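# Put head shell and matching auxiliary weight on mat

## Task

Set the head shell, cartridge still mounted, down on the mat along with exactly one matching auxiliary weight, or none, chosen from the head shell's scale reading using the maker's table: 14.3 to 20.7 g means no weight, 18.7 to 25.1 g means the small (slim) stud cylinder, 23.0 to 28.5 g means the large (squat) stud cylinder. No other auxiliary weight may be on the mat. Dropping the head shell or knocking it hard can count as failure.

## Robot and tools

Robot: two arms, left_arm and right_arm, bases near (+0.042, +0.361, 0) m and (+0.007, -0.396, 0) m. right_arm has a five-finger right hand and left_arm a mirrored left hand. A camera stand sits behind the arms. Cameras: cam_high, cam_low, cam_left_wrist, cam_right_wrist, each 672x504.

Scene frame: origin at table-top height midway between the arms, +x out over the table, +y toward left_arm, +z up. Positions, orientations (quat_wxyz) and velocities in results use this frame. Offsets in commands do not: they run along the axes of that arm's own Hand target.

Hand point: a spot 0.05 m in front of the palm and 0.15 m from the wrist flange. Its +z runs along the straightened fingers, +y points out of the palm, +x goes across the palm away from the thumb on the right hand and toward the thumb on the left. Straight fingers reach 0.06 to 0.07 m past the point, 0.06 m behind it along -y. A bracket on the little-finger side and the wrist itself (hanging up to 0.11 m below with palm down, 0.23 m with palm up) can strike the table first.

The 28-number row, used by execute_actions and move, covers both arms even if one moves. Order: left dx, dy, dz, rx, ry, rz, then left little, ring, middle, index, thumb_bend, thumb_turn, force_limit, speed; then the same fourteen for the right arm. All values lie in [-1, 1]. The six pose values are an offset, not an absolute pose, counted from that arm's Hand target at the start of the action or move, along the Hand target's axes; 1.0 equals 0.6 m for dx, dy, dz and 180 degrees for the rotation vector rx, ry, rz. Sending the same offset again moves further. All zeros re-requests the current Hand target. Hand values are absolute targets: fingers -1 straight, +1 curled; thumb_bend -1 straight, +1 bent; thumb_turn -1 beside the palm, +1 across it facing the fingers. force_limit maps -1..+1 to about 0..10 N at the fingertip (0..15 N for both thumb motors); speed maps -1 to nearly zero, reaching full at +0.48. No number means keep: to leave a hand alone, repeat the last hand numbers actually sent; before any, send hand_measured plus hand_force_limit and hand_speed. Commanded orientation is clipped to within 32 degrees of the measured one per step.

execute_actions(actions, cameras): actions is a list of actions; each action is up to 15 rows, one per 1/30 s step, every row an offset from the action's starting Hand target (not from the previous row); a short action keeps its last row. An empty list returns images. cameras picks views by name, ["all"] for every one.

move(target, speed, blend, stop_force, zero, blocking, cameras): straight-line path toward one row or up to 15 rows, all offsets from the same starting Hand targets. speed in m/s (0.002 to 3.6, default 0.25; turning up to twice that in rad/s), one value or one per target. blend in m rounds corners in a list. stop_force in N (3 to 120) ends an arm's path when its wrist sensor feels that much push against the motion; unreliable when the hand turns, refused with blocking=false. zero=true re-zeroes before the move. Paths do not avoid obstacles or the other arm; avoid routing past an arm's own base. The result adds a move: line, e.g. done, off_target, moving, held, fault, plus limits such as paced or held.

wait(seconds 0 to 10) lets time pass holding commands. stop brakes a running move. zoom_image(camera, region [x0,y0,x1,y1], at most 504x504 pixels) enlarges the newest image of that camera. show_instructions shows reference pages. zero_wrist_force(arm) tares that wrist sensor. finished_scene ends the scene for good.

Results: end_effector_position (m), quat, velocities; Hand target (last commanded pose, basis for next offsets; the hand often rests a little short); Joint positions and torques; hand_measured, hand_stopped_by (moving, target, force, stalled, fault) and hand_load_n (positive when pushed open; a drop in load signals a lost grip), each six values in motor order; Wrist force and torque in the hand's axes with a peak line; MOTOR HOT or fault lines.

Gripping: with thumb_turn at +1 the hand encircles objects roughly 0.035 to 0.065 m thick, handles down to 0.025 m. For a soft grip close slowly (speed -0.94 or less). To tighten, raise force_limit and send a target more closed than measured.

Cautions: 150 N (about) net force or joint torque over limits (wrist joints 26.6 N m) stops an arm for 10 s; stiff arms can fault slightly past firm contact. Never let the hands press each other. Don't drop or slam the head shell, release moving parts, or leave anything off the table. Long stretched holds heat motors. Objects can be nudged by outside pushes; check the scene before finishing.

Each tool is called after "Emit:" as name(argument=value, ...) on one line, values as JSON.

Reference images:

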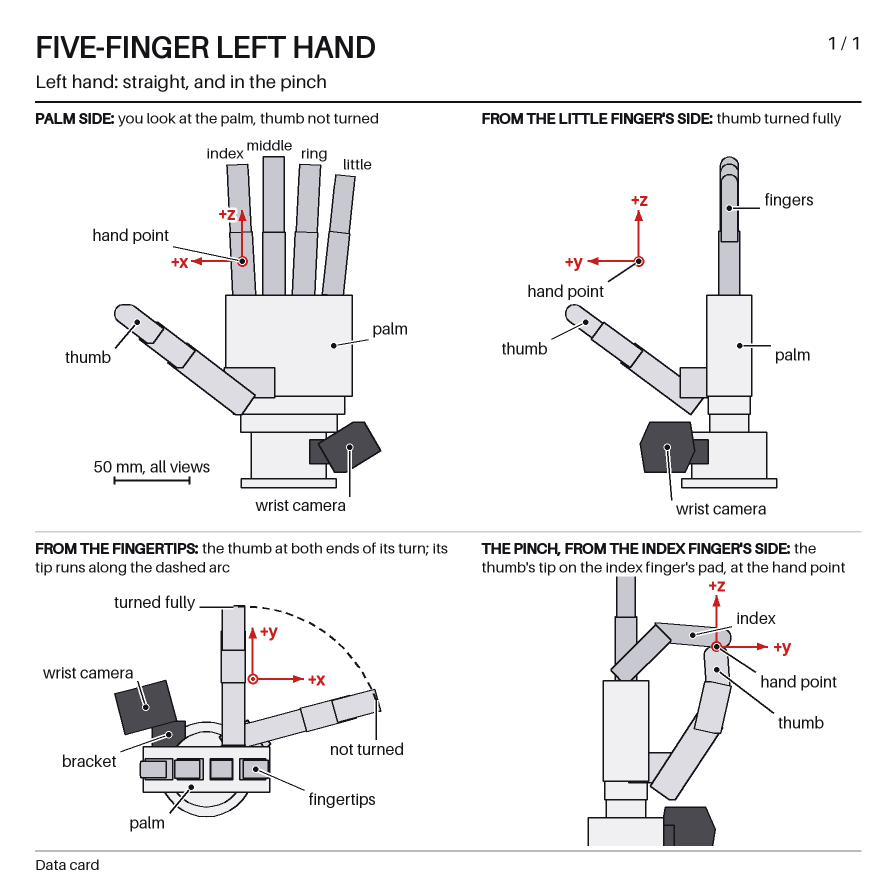

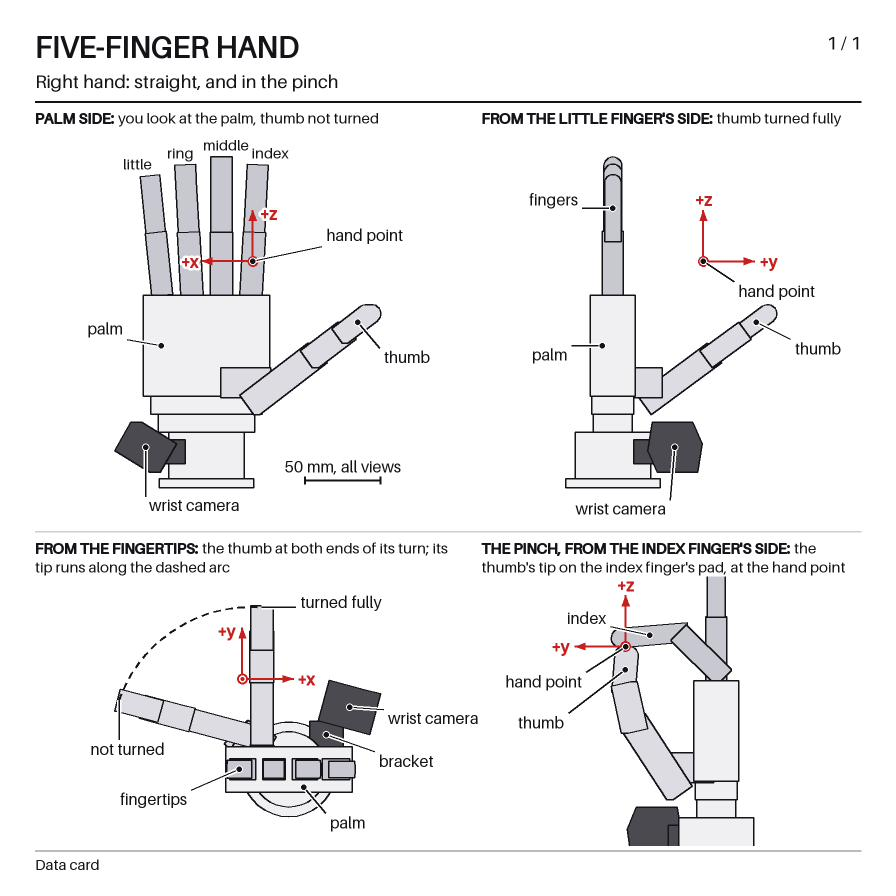

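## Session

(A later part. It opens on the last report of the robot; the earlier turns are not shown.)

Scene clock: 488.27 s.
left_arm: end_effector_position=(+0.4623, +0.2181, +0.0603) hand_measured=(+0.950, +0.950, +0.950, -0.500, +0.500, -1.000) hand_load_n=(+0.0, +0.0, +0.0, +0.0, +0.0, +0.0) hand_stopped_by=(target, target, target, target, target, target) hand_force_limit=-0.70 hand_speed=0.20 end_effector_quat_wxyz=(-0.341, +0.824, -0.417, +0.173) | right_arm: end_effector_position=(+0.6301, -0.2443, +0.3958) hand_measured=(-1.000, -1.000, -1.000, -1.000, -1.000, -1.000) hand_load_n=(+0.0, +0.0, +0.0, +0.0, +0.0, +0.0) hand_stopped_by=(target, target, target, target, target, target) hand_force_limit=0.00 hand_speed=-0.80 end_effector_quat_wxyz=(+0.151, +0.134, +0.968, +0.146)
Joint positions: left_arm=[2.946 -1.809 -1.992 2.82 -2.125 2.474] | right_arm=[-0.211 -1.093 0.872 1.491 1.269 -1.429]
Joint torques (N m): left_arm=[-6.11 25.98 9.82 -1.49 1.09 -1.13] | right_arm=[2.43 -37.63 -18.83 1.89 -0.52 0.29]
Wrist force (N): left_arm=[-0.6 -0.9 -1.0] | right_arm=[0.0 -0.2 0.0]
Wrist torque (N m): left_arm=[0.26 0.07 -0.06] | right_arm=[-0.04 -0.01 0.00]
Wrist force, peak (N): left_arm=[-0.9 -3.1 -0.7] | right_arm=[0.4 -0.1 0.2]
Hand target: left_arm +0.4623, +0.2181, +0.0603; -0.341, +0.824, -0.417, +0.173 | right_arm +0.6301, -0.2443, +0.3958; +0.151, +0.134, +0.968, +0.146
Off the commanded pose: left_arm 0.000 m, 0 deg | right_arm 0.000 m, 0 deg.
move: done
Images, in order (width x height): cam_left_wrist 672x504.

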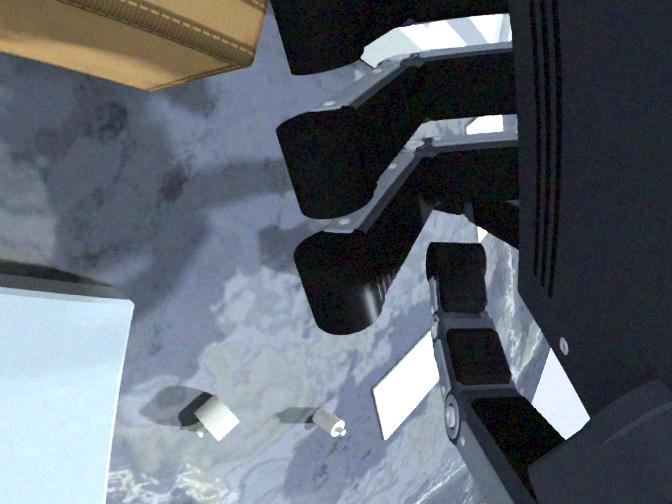

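Emit:
move(target=[-0.0085,0.029,0.029,0,0,0,1,1,1,-0.5,0.5,-1,-0.7,0.2,0,0,0,0,0,0,-1,-1,-1,-1,-1,-1,0,-0.8], cameras=["cam_left_wrist"])

Emit:
move(target=[0,0.04,0.04,0,0,0,1,1,1,-0.5,0.5,-1,-0.7,0.2,0,0,0,0,0,0,-1,-1,-1,-1,-1,-1,0,-0.8], cameras=["cam_left_wrist","cam_low"], stop_force=3, speed=0.02)

Scene clock: 508.77 s.
left_arm: end_effector_position=(+0.4593, +0.2223, +0.0357) hand_measured=(+1.000, +1.000, +1.000, -0.500, +0.500, -1.000) hand_load_n=(-20.5, +0.0, +0.0, +0.0, +0.0, +0.0) hand_stopped_by=(target, target, target, target, target, target) hand_force_limit=-0.70 hand_speed=0.20 end_effector_quat_wxyz=(-0.341, +0.824, -0.417, +0.173) | right_arm: end_effector_position=(+0.6301, -0.2443, +0.3958) hand_measured=(-1.000, -1.000, -1.000, -1.000, -1.000, -1.000) hand_load_n=(+0.0, +0.0, +0.0, +0.0, +0.0, +0.0) hand_stopped_by=(target, target, target, target, target, target) hand_force_limit=0.00 hand_speed=-0.80 end_effector_quat_wxyz=(+0.151, +0.134, +0.968, +0.146)
Joint positions: left_arm=[2.957 -1.838 -2.033 2.896 -2.119 2.484] | right_arm=[-0.211 -1.093 0.872 1.491 1.269 -1.429]
Joint torques (N m): left_arm=[-7.41 -6.11 -6.74 -7.27 10.55 -3.51] | right_arm=[1.53 -37.24 -19.32 1.98 -0.46 0.26]
Wrist force (N): left_arm=[6.6 -81.8 -52.2] | right_arm=[0.0 -0.2 0.1]
Wrist torque (N m): left_arm=[-1.33 -3.15 4.76] | right_arm=[-0.04 -0.01 -0.01]
Wrist force, peak (N): left_arm=[6.6 -81.8 -52.2] | right_arm=[0.2 -0.3 0.3]
Hand target: left_arm +0.4593, +0.2222, +0.0356; -0.341, +0.824, -0.417, +0.173 | right_arm +0.6301, -0.2443, +0.3958; +0.151, +0.134, +0.968, +0.146
Off the commanded pose: left_arm 0.000 m, 0 deg | right_arm 0.000 m, 0 deg.
move: done
Images, in order (width x height): cam_left_wrist 672x504.

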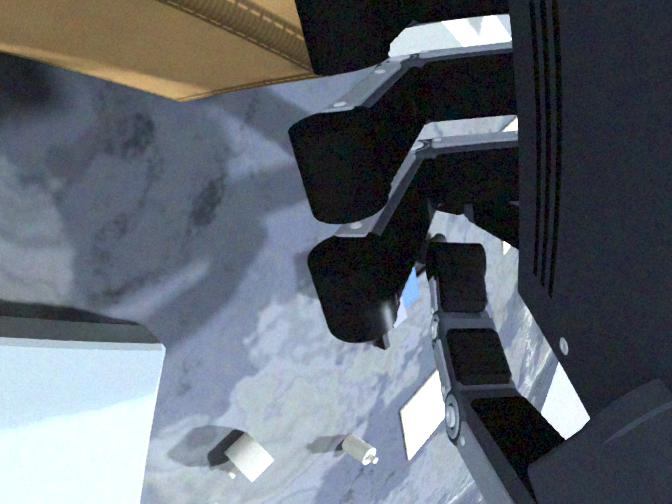

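Scene clock: 509.77 s.
left_arm: end_effector_position=(+0.4593, +0.2223, +0.0355) hand_measured=(+1.000, +1.000, +1.000, -0.500, +0.500, -1.000) hand_load_n=(-19.5, +0.0, +0.0, +0.0, +0.0, +0.0) hand_stopped_by=(target, target, target, target, target, target) hand_force_limit=-0.70 hand_speed=0.20 end_effector_quat_wxyz=(-0.341, +0.824, -0.417, +0.173) | right_arm: end_effector_position=(+0.6301, -0.2443, +0.3958) hand_measured=(-1.000, -1.000, -1.000, -1.000, -1.000, -1.000) hand_load_n=(+0.0, +0.0, +0.0, +0.0, +0.0, +0.0) hand_stopped_by=(target, target, target, target, target, target) hand_force_limit=0.00 hand_speed=-0.80 end_effector_quat_wxyz=(+0.151, +0.134, +0.968, +0.146)
Joint positions: left_arm=[2.957 -1.839 -2.033 2.896 -2.119 2.484] | right_arm=[-0.211 -1.093 0.872 1.491 1.269 -1.429]
Joint torques (N m): left_arm=[3.7 -19.62 -6.14 -6.16 10.72 -1.25] | right_arm=[1.48 -36.35 -19.53 1.94 -0.48 0.32]
Wrist force (N): left_arm=[6.1 -83.3 -54.1] | right_arm=[-0.1 -0.1 0.0]
Wrist torque (N m): left_arm=[-1.38 -3.20 4.83] | right_arm=[-0.02 0.01 -0.01]
Wrist force, peak (N): left_arm=[5.8 -91.9 -63.3] | right_arm=[0.0 -0.3 0.2]
Hand target: left_arm +0.4593, +0.2223, +0.0355; -0.341, +0.824, -0.417, +0.173 (not the last commanded pose) | right_arm +0.6301, -0.2443, +0.3958; +0.151, +0.134, +0.968, +0.146
Off the commanded pose: left_arm 0.034 m, 0 deg | right_arm 0.000 m, 0 deg.
move: contact (left_arm)
Images, in order (width x height): cam_low 672x504, cam_left_wrist 672x504.

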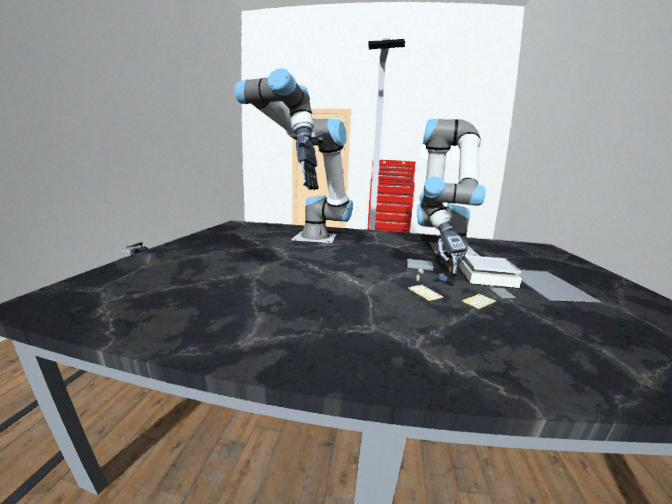

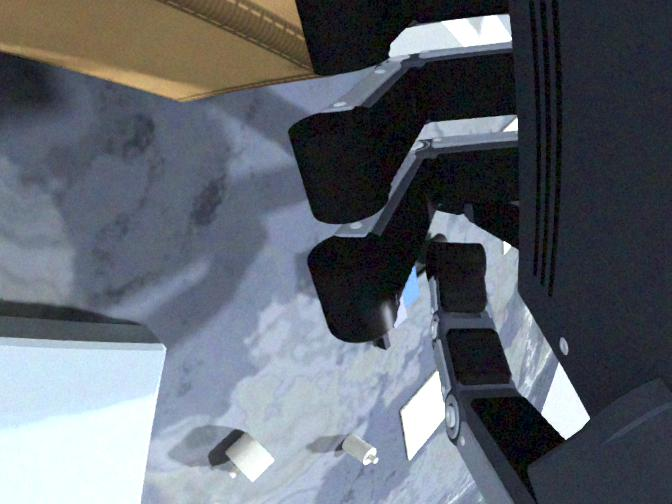

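Emit:
move(target=[0,-0.06,-0.06,0,0,0,1,1,1,-0.5,0.5,-1,-0.7,0.2,0,0,0,0,0,0,-1,-1,-1,-1,-1,-1,0,-0.8], cameras=["cam_left_wrist","cam_low","cam_high"], speed=0.1)

Emit:
zoom_image(camera="cam_high", region=[280, 80, 480, 280])

Emit:
zoom_image(camera="cam_low", region=[390, 200, 560, 310])

Scene clock: 520.57 s.
left_arm: end_effector_position=(+0.4593, +0.2223, +0.0864) hand_measured=(+1.000, +1.000, +1.000, -0.500, +0.500, -1.000) hand_load_n=(+0.0, +0.0, +0.0, +0.0, +0.0, +0.0) hand_stopped_by=(target, target, target, target, target, target) hand_force_limit=-0.70 hand_speed=0.20 end_effector_quat_wxyz=(-0.341, +0.824, -0.417, +0.173) | right_arm: end_effector_position=(+0.6301, -0.2443, +0.3958) hand_measured=(-1.000, -1.000, -1.000, -1.000, -1.000, -1.000) hand_load_n=(+0.0, +0.0, +0.0, -0.5, +0.0, +0.0) hand_stopped_by=(target, target, target, target, target, target) hand_force_limit=0.00 hand_speed=-0.80 end_effector_quat_wxyz=(+0.151, +0.134, +0.968, +0.146)
Joint positions: left_arm=[2.957 -1.758 -1.974 2.757 -2.119 2.484] | right_arm=[-0.211 -1.093 0.872 1.491 1.269 -1.429]
Joint torques (N m): left_arm=[5.04 26.08 3.25 -1.58 -3.13 -1.27] | right_arm=[1.69 -37.46 -19.61 1.96 -0.47 0.16]
Wrist force (N): left_arm=[-0.9 0.0 -1.6] | right_arm=[-0.1 0.0 0.1]
Wrist torque (N m): left_arm=[0.43 0.10 -0.07] | right_arm=[-0.02 0.00 -0.01]
Wrist force, peak (N): left_arm=[6.2 -83.8 -54.7] | right_arm=[-0.1 -0.4 0.3]
Hand target: left_arm +0.4592, +0.2223, +0.0864; -0.341, +0.824, -0.417, +0.173 | right_arm +0.6301, -0.2443, +0.3958; +0.151, +0.134, +0.968, +0.146
Off the commanded pose: left_arm 0.000 m, 0 deg | right_arm 0.000 m, 0 deg.
move: done
Images, in order (width x height): cam_high 672x504, cam_low 672x504, cam_left_wrist 672x504.

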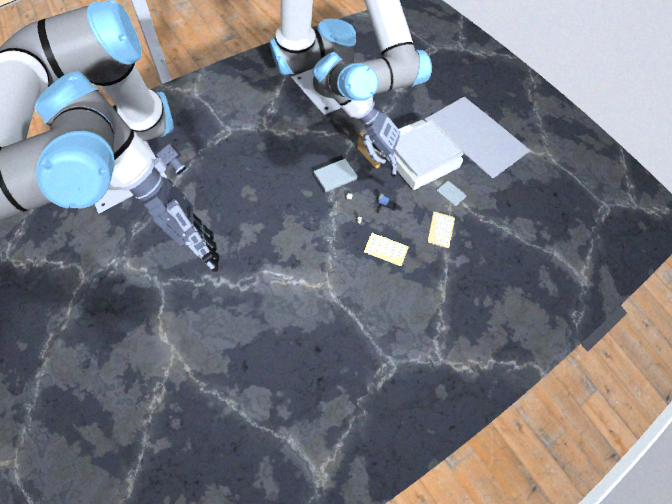

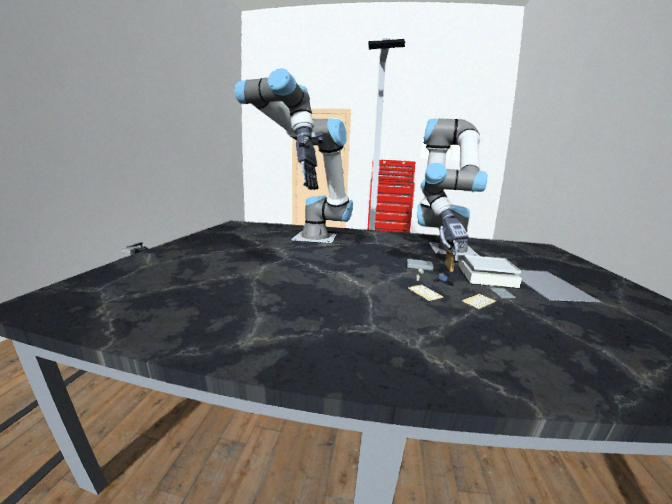

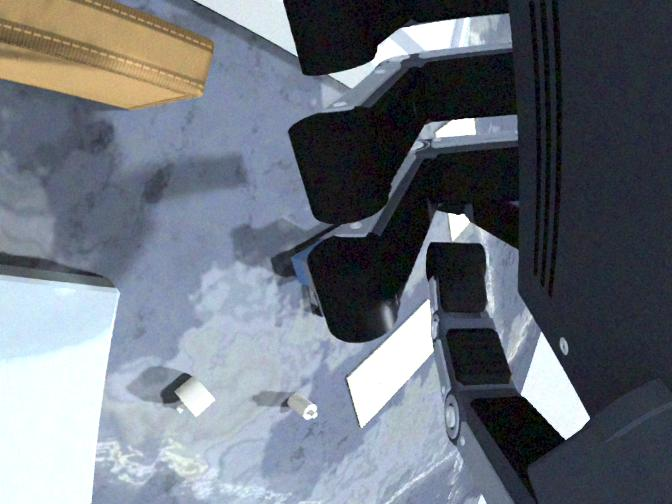

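Scaled by 2.520 from the camera's 672x504 image, which has a finer 960x720 frame.

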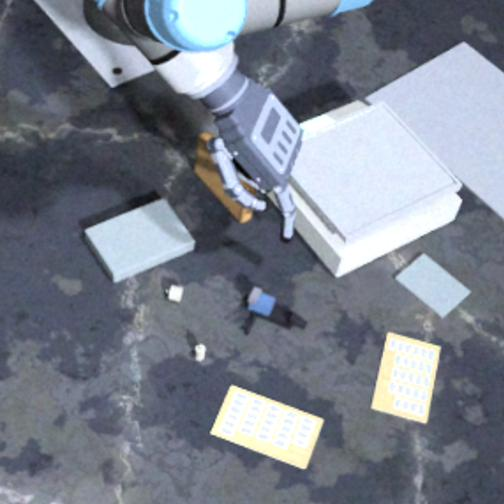

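Scaled by 2.965 from the camera's 672x504 image, which has a finer 960x720 frame.

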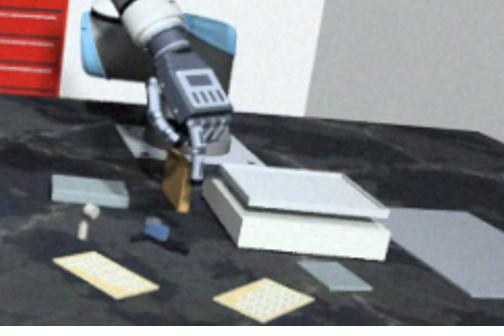

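Emit:
move(target=[[0.303,0.026,-0.026,0,0,0,1,1,1,-0.5,0.5,-1,-0.7,0.2,0,0,0,0,0,0,-1,-1,-1,-1,-1,-1,0,-0.8],[0.303,0.0685,0.0165,0,0,0,1,1,1,-0.5,0.5,-1,-0.7,0.2,0,0,0,0,0,0,-1,-1,-1,-1,-1,-1,0,-0.8]], cameras=[])

Emit:
move(target=[0,0.05,0.05,0,0,0,1,1,1,-0.5,0.5,-1,-0.7,0.2,0,0,0,0,0,0,-1,-1,-1,-1,-1,-1,0,-0.8], cameras=["cam_left_wrist","cam_high"], stop_force=3, speed=0.02)

Emit:
zoom_image(camera="cam_high", region=[280, 80, 480, 280])

Scene clock: 538.77 s.
left_arm: end_effector_position=(+0.5491, +0.0627, +0.0506) hand_measured=(+1.000, +1.000, +1.000, -0.500, +0.500, -1.000) hand_load_n=(+0.0, +0.0, +0.0, +0.0, +0.0, +0.0) hand_stopped_by=(target, target, target, target, target, target) hand_force_limit=-0.70 hand_speed=0.20 end_effector_quat_wxyz=(-0.341, +0.824, -0.417, +0.173) | right_arm: end_effector_position=(+0.6301, -0.2443, +0.3958) hand_measured=(-1.000, -1.000, -1.000, -1.000, -1.000, -1.000) hand_load_n=(+0.0, +0.0, +0.0, +0.0, +0.0, +0.0) hand_stopped_by=(target, target, target, target, target, target) hand_force_limit=0.00 hand_speed=-0.80 end_effector_quat_wxyz=(+0.151, +0.134, +0.968, +0.146)
Joint positions: left_arm=[2.664 -2.206 -1.455 2.501 -2.262 2.168] | right_arm=[-0.211 -1.093 0.872 1.491 1.269 -1.429]
Joint torques (N m): left_arm=[-7.36 33.57 19.07 0.14 1.64 0.85] | right_arm=[1.69 -37.45 -18.79 2.14 -0.4 0.34]
Wrist force (N): left_arm=[-1.8 -0.3 -1.9] | right_arm=[0.0 -0.1 0.0]
Wrist torque (N m): left_arm=[0.39 0.27 -0.13] | right_arm=[-0.01 -0.01 0.00]
Wrist force, peak (N): left_arm=[-1.5 -1.8 -3.2] | right_arm=[0.2 -0.4 0.1]
Hand target: left_arm +0.5491, +0.0627, +0.0505; -0.341, +0.824, -0.417, +0.173 | right_arm +0.6301, -0.2443, +0.3958; +0.151, +0.134, +0.968, +0.146
Off the commanded pose: left_arm 0.000 m, 0 deg | right_arm 0.000 m, 0 deg.
move: done
No camera images: "cameras" was empty.

Scene clock: 541.20 s.
left_arm: end_effector_position=(+0.5491, +0.0627, +0.0224) hand_measured=(+1.000, +1.000, +1.000, -0.500, +0.500, -1.000) hand_load_n=(+0.0, +0.0, +0.0, +0.0, +0.0, +0.0) hand_stopped_by=(target, target, target, target, target, target) hand_force_limit=-0.70 hand_speed=0.20 end_effector_quat_wxyz=(-0.341, +0.824, -0.417, +0.173) | right_arm: end_effector_position=(+0.6301, -0.2443, +0.3958) hand_measured=(-1.000, -1.000, -1.000, -1.000, -1.000, -1.000) hand_load_n=(+0.0, +0.0, +0.0, +0.0, +0.0, +0.0) hand_stopped_by=(target, target, target, target, target, target) hand_force_limit=0.00 hand_speed=-0.80 end_effector_quat_wxyz=(+0.151, +0.134, +0.968, +0.146)
Joint positions: left_arm=[2.664 -2.241 -1.478 2.558 -2.262 2.168] | right_arm=[-0.211 -1.093 0.872 1.491 1.269 -1.429]
Joint torques (N m): left_arm=[-6.71 44.12 26.43 -3.91 1.39 -0.66] | right_arm=[1.91 -37.65 -20.03 2.08 -0.48 0.37]
Wrist force (N): left_arm=[-1.7 -2.7 -5.2] | right_arm=[0.0 -0.2 0.0]
Wrist torque (N m): left_arm=[0.56 0.22 -0.11] | right_arm=[-0.04 -0.01 0.00]
Wrist force, peak (N): left_arm=[-2.8 -14.6 -21.7] | right_arm=[0.1 -0.4 0.3]
Hand target: left_arm +0.5491, +0.0627, +0.0224; -0.341, +0.824, -0.417, +0.173 (not the last commanded pose) | right_arm +0.6301, -0.2443, +0.3958; +0.151, +0.134, +0.968, +0.146
Off the commanded pose: left_arm 0.014 m, 0 deg | right_arm 0.000 m, 0 deg.
move: contact (left_arm)
Images, in order (width x height): cam_high 672x504, cam_left_wrist 672x504.

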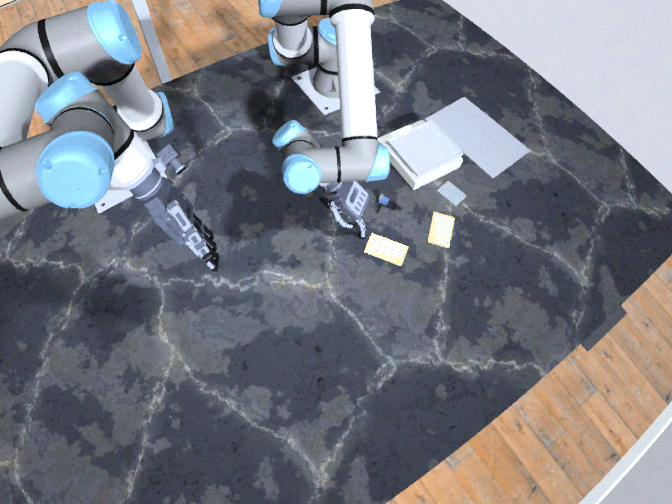

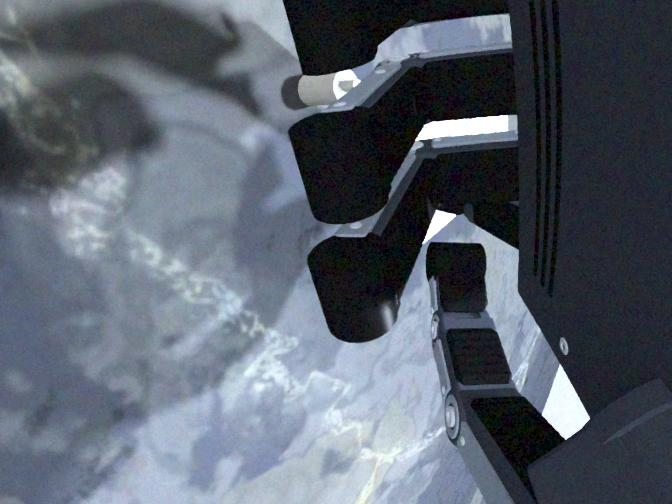

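Scaled by 2.520 from the camera's 672x504 image, which has a finer 960x720 frame.

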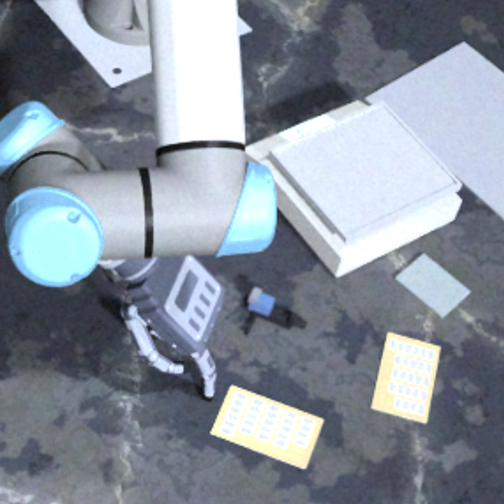

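Emit:
move(target=[[0,-0.118,-0.118,0,0,0,1,1,1,-0.5,0.5,-1,-0.7,0.2,0,0,0,0,0,0,-1,-1,-1,-1,-1,-1,0,-0.8],[-0.246,-0.254,-0.071,-0.195,-0.195,-0.472,1,1,1,-1,0.5,-1,-0.7,0.2,0,0,0,0,0,0,-1,-1,-1,-1,-1,-1,0,-0.8]], cameras=["cam_left_wrist","cam_high","cam_low"], speed=[0.2,0.6])

Emit:
zoom_image(camera="cam_high", region=[280, 80, 480, 280])

Scene clock: 652.00 s.
left_arm: end_effector_position=(+0.5242, +0.2276, +0.1602) hand_measured=(+1.000, +1.000, +1.000, -1.000, +0.500, -1.000) hand_load_n=(+0.0, +0.0, +0.0, +0.0, +0.0, +0.0) hand_stopped_by=(target, target, target, target, target, target) hand_force_limit=-0.70 hand_speed=0.20 end_effector_quat_wxyz=(+0.000, +0.950, +0.312, +0.001) | right_arm: end_effector_position=(+0.6301, -0.2443, +0.3958) hand_measured=(-1.000, -1.000, -1.000, -1.000, -1.000, -1.000) hand_load_n=(+0.0, +0.0, +0.0, +0.0, +0.0, +0.0) hand_stopped_by=(target, target, target, target, target, target) hand_force_limit=0.00 hand_speed=-0.80 end_effector_quat_wxyz=(+0.151, +0.134, +0.968, +0.146)
Joint positions: left_arm=[3.224 -1.93 -1.604 1.965 -1.571 1.009] | right_arm=[-0.211 -1.093 0.872 1.491 1.269 -1.429]
Joint torques (N m): left_arm=[7.59 24.22 28.62 -0.38 2.15 -1.31] | right_arm=[1.64 -38.24 -19.64 2.16 -0.7 0.48]
Wrist force (N): left_arm=[-1.1 0.5 -1.9] | right_arm=[0.1 -0.2 0.1]
Wrist torque (N m): left_arm=[0.24 0.10 -0.11] | right_arm=[-0.03 -0.03 0.00]
Wrist force, peak (N): left_arm=[-1.8 -3.3 -5.3] | right_arm=[-0.1 -0.5 0.2]
Hand target: left_arm +0.5242, +0.2277, +0.1602; +0.000, +0.950, +0.312, +0.001 | right_arm +0.6301, -0.2443, +0.3958; +0.151, +0.134, +0.968, +0.146
Off the commanded pose: left_arm 0.000 m, 0 deg | right_arm 0.000 m, 0 deg.
move: done
Images, in order (width x height): cam_high 672x504, cam_low 672x504, cam_left_wrist 672x504.

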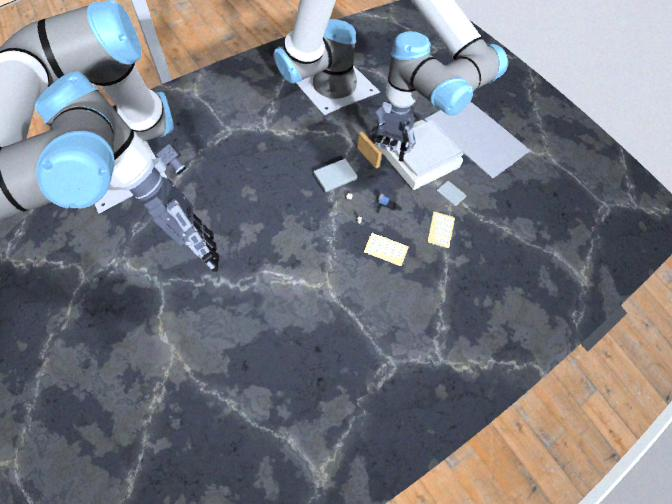

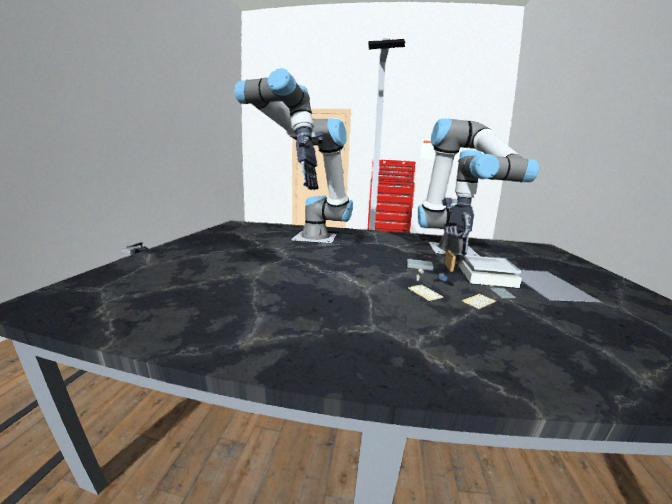

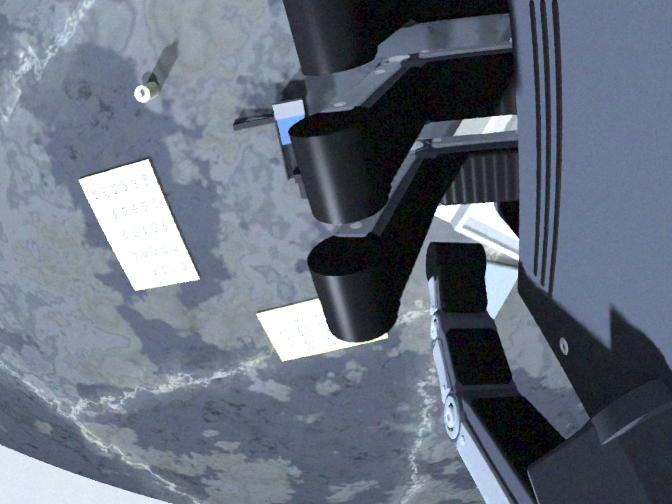

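Scaled by 2.520 from the camera's 672x504 image, which has a finer 960x720 frame.

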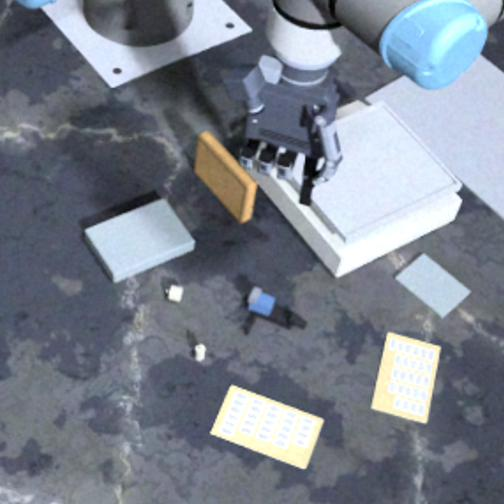

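Emit:
move(target=[0,0,0.108,0,0,0,1,1,1,-1,0.5,-1,-0.7,0.2,0,0,0,0,0,0,-1,-1,-1,-1,-1,-1,0,-0.8], cameras=["cam_left_wrist","cam_high","cam_low"], stop_force=5, speed=0.05)

Emit:
zoom_image(camera="cam_high", region=[330, 120, 430, 220])

Emit:
zoom_image(camera="cam_low", region=[390, 200, 560, 310])

Scene clock: 676.03 s.
left_arm: end_effector_position=(+0.5244, +0.2277, +0.0954) hand_measured=(+1.000, +1.000, +1.000, -1.000, +0.500, -1.000) hand_load_n=(+0.0, +0.0, +0.0, +0.0, +0.0, +0.0) hand_stopped_by=(target, target, target, target, target, target) hand_force_limit=-0.70 hand_speed=0.20 end_effector_quat_wxyz=(+0.000, +0.950, +0.312, +0.001) | right_arm: end_effector_position=(+0.6301, -0.2443, +0.3958) hand_measured=(-1.000, -1.000, -1.000, -1.000, -1.000, -1.000) hand_load_n=(+0.0, +0.0, +0.0, +0.0, +0.0, +0.0) hand_stopped_by=(target, target, target, target, target, target) hand_force_limit=0.00 hand_speed=-0.80 end_effector_quat_wxyz=(+0.151, +0.134, +0.968, +0.146)
Joint positions: left_arm=[3.224 -1.999 -1.687 2.118 -1.571 1.009] | right_arm=[-0.211 -1.093 0.872 1.491 1.269 -1.429]
Joint torques (N m): left_arm=[7.99 38.82 27.69 -4.39 0.92 1.09] | right_arm=[0.94 -37.63 -20.26 2.25 -0.74 0.52]
Wrist force (N): left_arm=[-1.3 0.5 -1.6] | right_arm=[0.1 -0.3 0.3]
Wrist torque (N m): left_arm=[0.17 0.11 -0.14] | right_arm=[-0.06 -0.02 0.00]
Wrist force, peak (N): left_arm=[-1.1 0.7 -1.9] | right_arm=[-0.2 -0.5 -0.1]
Hand target: left_arm +0.5244, +0.2277, +0.0954; +0.000, +0.950, +0.312, +0.001 | right_arm +0.6301, -0.2443, +0.3958; +0.151, +0.134, +0.968, +0.146
Off the commanded pose: left_arm 0.000 m, 0 deg | right_arm 0.000 m, 0 deg.
move: done
Images, in order (width x height): cam_high 672x504, cam_low 672x504, cam_left_wrist 672x504.

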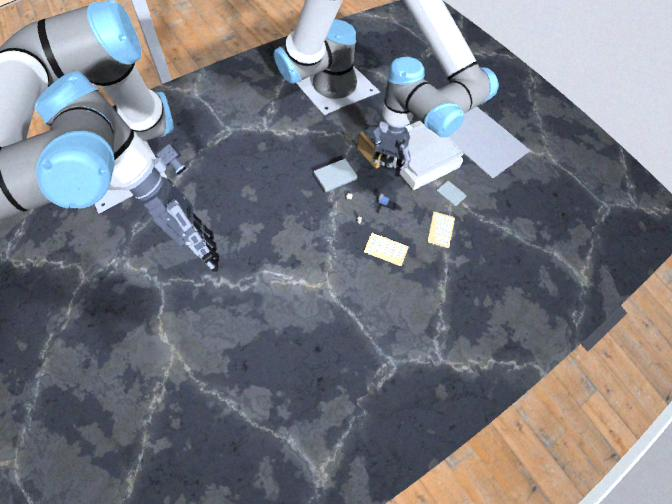

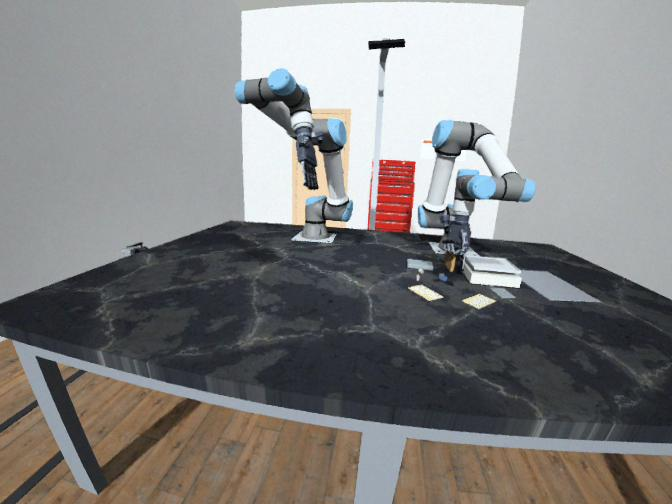

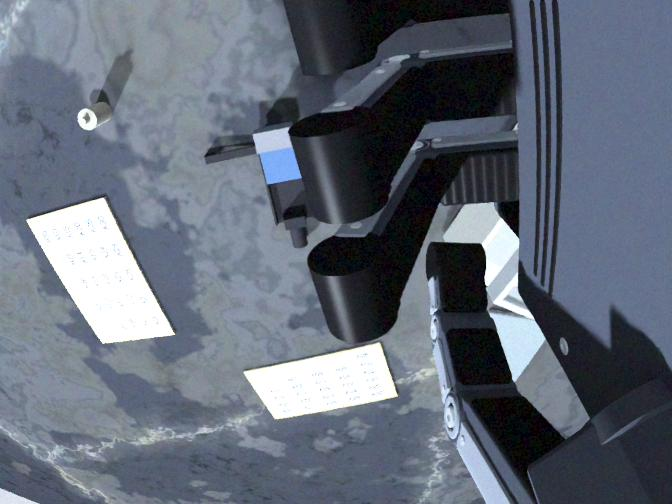

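Scaled by 5.040 from the camera's 672x504 image, which has a finer 960x720 frame.

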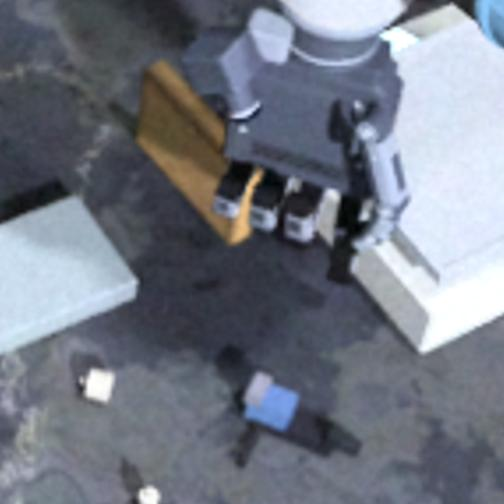

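Scaled by 2.965 from the camera's 672x504 image, which has a finer 960x720 frame.

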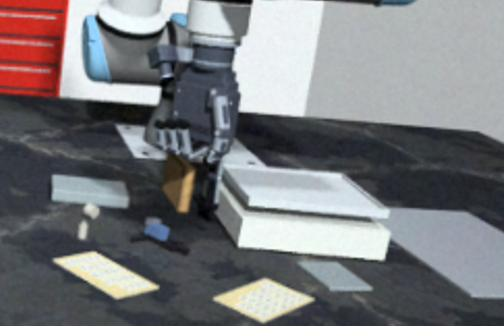

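Emit:
move(target=[0.007,0.058,0,0,0,0,1,1,1,-1,0.5,-1,-0.7,0.2,0,0,0,0,0,0,-1,-1,-1,-1,-1,-1,0,-0.8], cameras=["cam_left_wrist","cam_high"], speed=0.1)

Emit:
zoom_image(camera="cam_high", region=[330, 120, 430, 220])

Scene clock: 704.23 s.
left_arm: end_effector_position=(+0.5483, +0.2021, +0.0954) hand_measured=(+1.000, +1.000, +1.000, -1.000, +0.500, -1.000) hand_load_n=(+0.0, +0.0, +0.0, +0.0, +0.0, +0.0) hand_stopped_by=(target, target, target, target, target, target) hand_force_limit=-0.70 hand_speed=0.20 end_effector_quat_wxyz=(+0.000, +0.950, +0.311, +0.001) | right_arm: end_effector_position=(+0.6301, -0.2443, +0.3958) hand_measured=(-1.000, -1.000, -1.000, -1.000, -1.000, -1.000) hand_load_n=(+0.0, +0.0, +0.0, +0.0, +0.0, +0.0) hand_stopped_by=(target, target, target, target, target, target) hand_force_limit=0.00 hand_speed=-0.80 end_effector_quat_wxyz=(+0.151, +0.134, +0.968, +0.146)
Joint positions: left_arm=[3.162 -2.063 -1.588 2.083 -1.571 0.947] | right_arm=[-0.211 -1.093 0.872 1.491 1.269 -1.429]
Joint torques (N m): left_arm=[6.5 34.07 10.06 -0.05 -2.34 0.37] | right_arm=[2.5 -38.13 -20.17 2.29 -0.61 0.53]
Wrist force (N): left_arm=[-1.4 0.5 -1.2] | right_arm=[0.0 0.0 0.1]
Wrist torque (N m): left_arm=[0.21 0.18 -0.16] | right_arm=[-0.01 -0.01 0.00]
Wrist force, peak (N): left_arm=[-1.6 0.6 -1.8] | right_arm=[-0.1 -0.2 0.3]
Hand target: left_arm +0.5484, +0.2021, +0.0954; +0.000, +0.950, +0.312, +0.001 | right_arm +0.6301, -0.2443, +0.3958; +0.151, +0.134, +0.968, +0.146
Off the commanded pose: left_arm 0.000 m, 0 deg | right_arm 0.000 m, 0 deg.
move: done
Images, in order (width x height): cam_high 672x504, cam_left_wrist 672x504.

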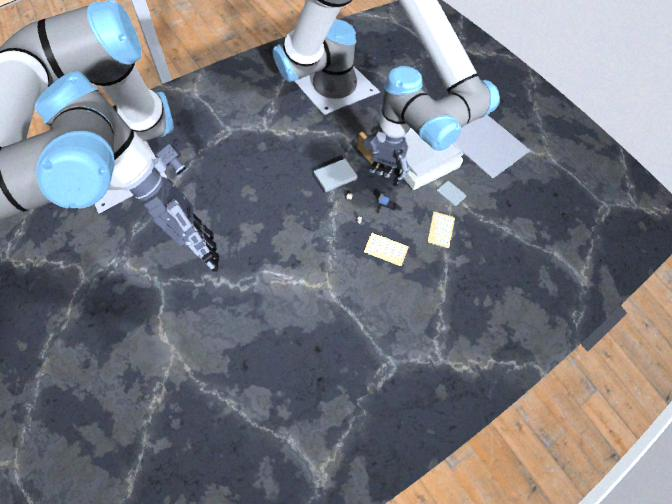

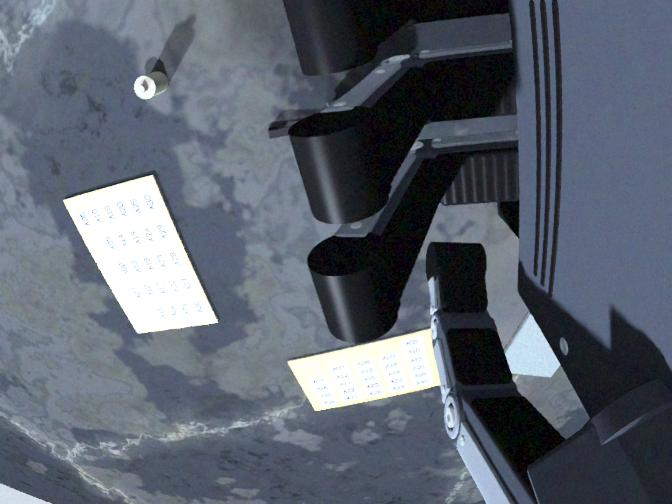

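Scaled by 5.040 from the camera's 672x504 image, which has a finer 960x720 frame.

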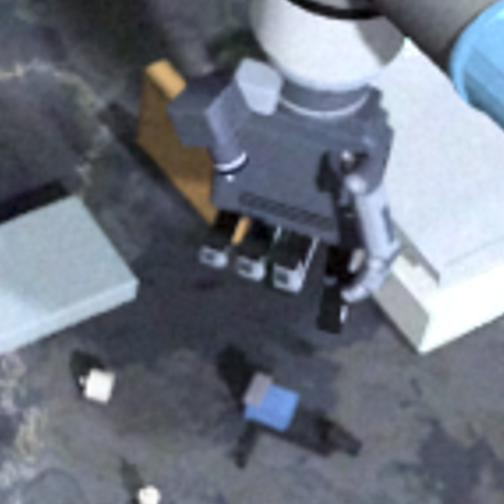

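Emit:
move(target=[0,0,0.0317,0,0,0,1,1,1,-1,0.5,-1,-0.7,0.2,0,0,0,0,0,0,-1,-1,-1,-1,-1,-1,0,-0.8], cameras=[], stop_force=5, speed=0.02)

Emit:
move(target=[-0.015,0.06,0,0,0,0,1,1,1,-1,0.5,-1,-0.7,0.2,0,0,0,0,0,0,-1,-1,-1,-1,-1,-1,0,-0.8], cameras=["cam_left_wrist","cam_high"], stop_force=8, speed=0.04)

Emit:
zoom_image(camera="cam_high", region=[330, 120, 430, 220])

Scene clock: 723.20 s.
left_arm: end_effector_position=(+0.5484, +0.2021, +0.0764) hand_measured=(+1.000, +1.000, +1.000, -1.000, +0.500, -1.000) hand_load_n=(+0.5, +0.0, +0.0, +0.0, +0.0, +0.0) hand_stopped_by=(target, target, target, target, target, target) hand_force_limit=-0.70 hand_speed=0.20 end_effector_quat_wxyz=(+0.000, +0.950, +0.312, +0.001) | right_arm: end_effector_position=(+0.6301, -0.2443, +0.3958) hand_measured=(-1.000, -1.000, -1.000, -1.000, -1.000, -1.000) hand_load_n=(+0.0, +0.0, +0.0, +0.0, +0.0, +0.0) hand_stopped_by=(target, target, target, target, target, target) hand_force_limit=0.00 hand_speed=-0.80 end_effector_quat_wxyz=(+0.151, +0.134, +0.968, +0.146)
Joint positions: left_arm=[3.162 -2.086 -1.608 2.125 -1.571 0.947] | right_arm=[-0.211 -1.093 0.872 1.491 1.269 -1.429]
Joint torques (N m): left_arm=[10.87 41.78 27.36 -5.12 -2.06 1.13] | right_arm=[1.55 -39.62 -19.13 2.5 -0.5 0.54]
Wrist force (N): left_arm=[-1.4 0.6 -1.5] | right_arm=[0.3 -0.1 0.1]
Wrist torque (N m): left_arm=[0.22 0.16 -0.17] | right_arm=[-0.02 -0.05 0.01]
Wrist force, peak (N): left_arm=[-1.3 0.9 -1.9] | right_arm=[0.1 -0.3 0.4]
Hand target: left_arm +0.5484, +0.2021, +0.0764; +0.000, +0.950, +0.312, +0.001 | right_arm +0.6301, -0.2443, +0.3958; +0.151, +0.134, +0.968, +0.146
Off the commanded pose: left_arm 0.000 m, 0 deg | right_arm 0.000 m, 0 deg.
move: done
No camera images: "cameras" was empty.

Scene clock: 725.13 s.
left_arm: end_effector_position=(+0.5625, +0.1678, +0.0764) hand_measured=(+1.000, +1.000, +1.000, -1.000, +0.500, -1.000) hand_load_n=(+0.0, +0.0, +0.0, +0.0, +0.0, +0.0) hand_stopped_by=(target, target, target, target, target, target) hand_force_limit=-0.70 hand_speed=0.20 end_effector_quat_wxyz=(+0.000, +0.950, +0.312, +0.001) | right_arm: end_effector_position=(+0.6301, -0.2443, +0.3958) hand_measured=(-1.000, -1.000, -1.000, -1.000, -1.000, -1.000) hand_load_n=(+0.0, +0.0, +0.0, +0.0, +0.0, +0.0) hand_stopped_by=(target, target, target, target, target, target) hand_force_limit=0.00 hand_speed=-0.80 end_effector_quat_wxyz=(+0.151, +0.134, +0.968, +0.146)
Joint positions: left_arm=[3.088 -2.136 -1.525 2.092 -1.571 0.873] | right_arm=[-0.211 -1.093 0.872 1.491 1.269 -1.429]
Joint torques (N m): left_arm=[11.63 44.31 3.02 -0.1 -1.62 0.2] | right_arm=[1.14 -39.16 -20.15 2.44 -0.68 0.66]
Wrist force (N): left_arm=[-1.2 0.2 -1.5] | right_arm=[-0.1 -0.2 0.1]
Wrist torque (N m): left_arm=[0.18 0.10 -0.12] | right_arm=[-0.04 0.01 -0.01]
Wrist force, peak (N): left_arm=[-1.8 1.1 -1.5] | right_arm=[0.0 -0.3 0.4]
Hand target: left_arm +0.5625, +0.1678, +0.0764; +0.000, +0.950, +0.312, +0.001 | right_arm +0.6301, -0.2443, +0.3958; +0.151, +0.134, +0.968, +0.146
Off the commanded pose: left_arm 0.000 m, 0 deg | right_arm 0.000 m, 0 deg.
move: done
Images, in order (width x height): cam_high 672x504, cam_left_wrist 672x504.

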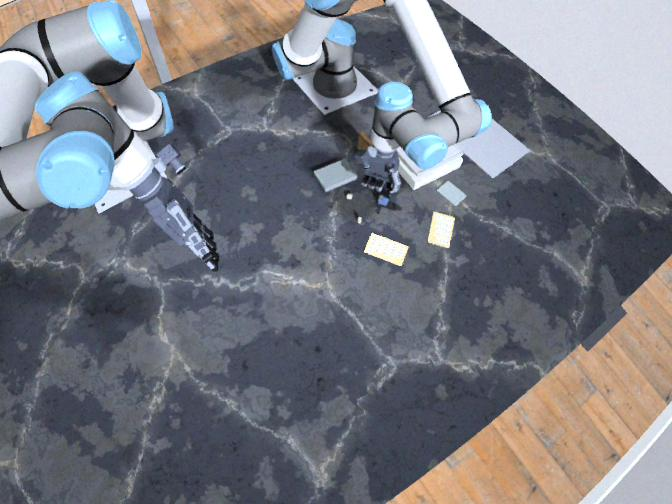

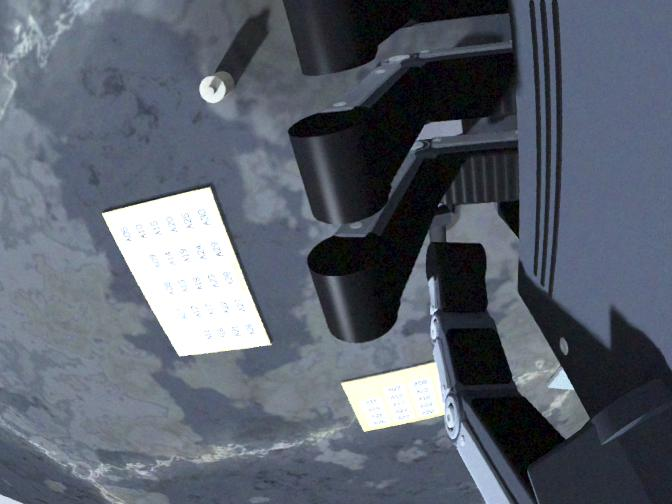

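Scaled by 5.040 from the camera's 672x504 image, which has a finer 960x720 frame.

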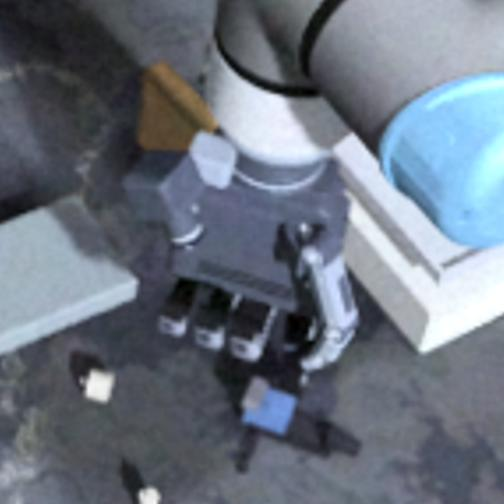

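Emit:
move(target=[[-0.013,0.0,0,0,0,0,1,1,1,-1,0.5,-1,-0.7,0.2,0,0,0,0,0,0,-1,-1,-1,-1,-1,-1,0,-0.8],[-0.019,0.075,0,0,0,0,1,1,1,-1,0.5,-1,-0.7,0.2,0,0,0,0,0,0,-1,-1,-1,-1,-1,-1,0,-0.8]], cameras=["cam_left_wrist","cam_high"], speed=0.04)

Emit:
zoom_image(camera="cam_high", region=[330, 120, 430, 220])

Scene clock: 737.00 s.
left_arm: end_effector_position=(+0.5799, +0.1247, +0.0765) hand_measured=(+1.000, +1.000, +1.000, -1.000, +0.500, -1.000) hand_load_n=(+0.0, +0.0, +0.0, +0.0, +0.0, +0.0) hand_stopped_by=(target, target, target, target, target, target) hand_force_limit=-0.70 hand_speed=0.20 end_effector_quat_wxyz=(+0.000, +0.950, +0.311, +0.001) end_effector_velocity=(-0.001, +0.001, +0.000) end_effector_angular_velocity=(+0.000, +0.001, +0.000) | right_arm: end_effector_position=(+0.6301, -0.2443, +0.3958) hand_measured=(-1.000, -1.000, -1.000, -1.000, -1.000, -1.000) hand_load_n=(+0.0, +0.0, +0.0, +0.0, +0.0, +0.0) hand_stopped_by=(target, target, target, target, target, target) hand_force_limit=0.00 hand_speed=-0.80 end_effector_quat_wxyz=(+0.151, +0.134, +0.968, +0.146)
Joint positions: left_arm=[3.003 -2.205 -1.407 2.044 -1.572 0.788] | right_arm=[-0.211 -1.093 0.872 1.491 1.269 -1.429]
Joint velocities: left_arm=[0.002 0.003 -0.005 0.002 0 0.003] | right_arm=[within noise]
Joint torques (N m): left_arm=[12.82 48.28 5.31 -0.24 -2.5 1.01] | right_arm=[1.55 -39.26 -20.09 2.23 -0.7 0.68]
Wrist force (N): left_arm=[-1.1 1.1 -1.5] | right_arm=[0.2 -0.3 0.2]
Wrist torque (N m): left_arm=[0.34 0.10 -0.12] | right_arm=[-0.05 -0.03 0.00]
Wrist force, peak (N): left_arm=[-1.5 1.2 -1.8] | right_arm=[0.1 -0.2 0.5]
Hand target: left_arm +0.5799, +0.1248, +0.0765; +0.000, +0.950, +0.312, +0.001 | right_arm +0.6301, -0.2443, +0.3958; +0.151, +0.134, +0.968, +0.146
Off the commanded pose: left_arm 0.000 m, 0 deg | right_arm 0.000 m, 0 deg.
move: done
Images, in order (width x height): cam_high 672x504, cam_left_wrist 672x504.

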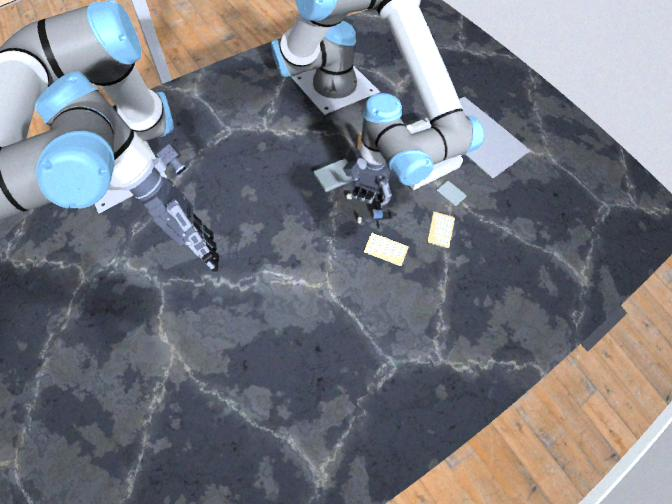

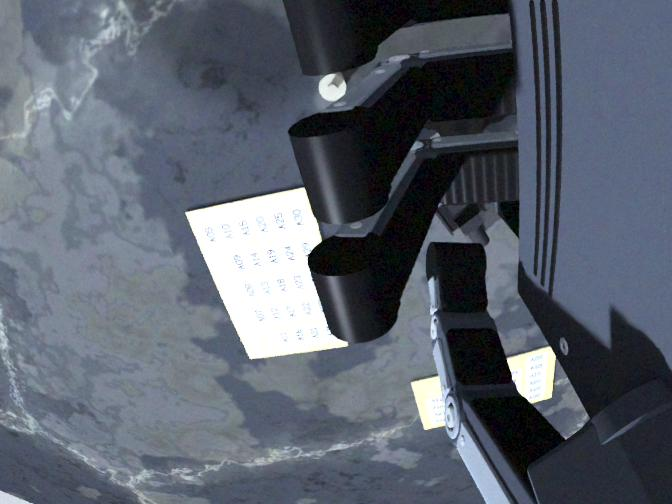

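Scaled by 5.040 from the camera's 672x504 image, which has a finer 960x720 frame.

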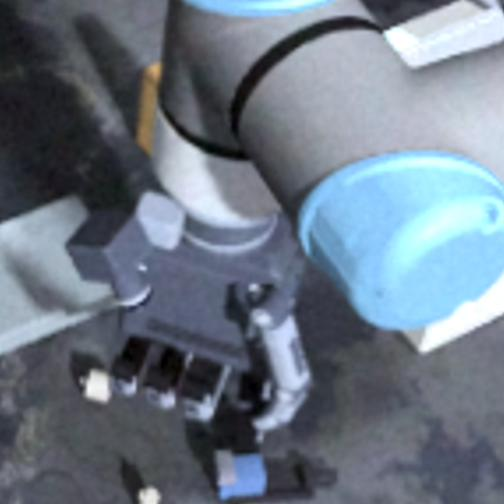

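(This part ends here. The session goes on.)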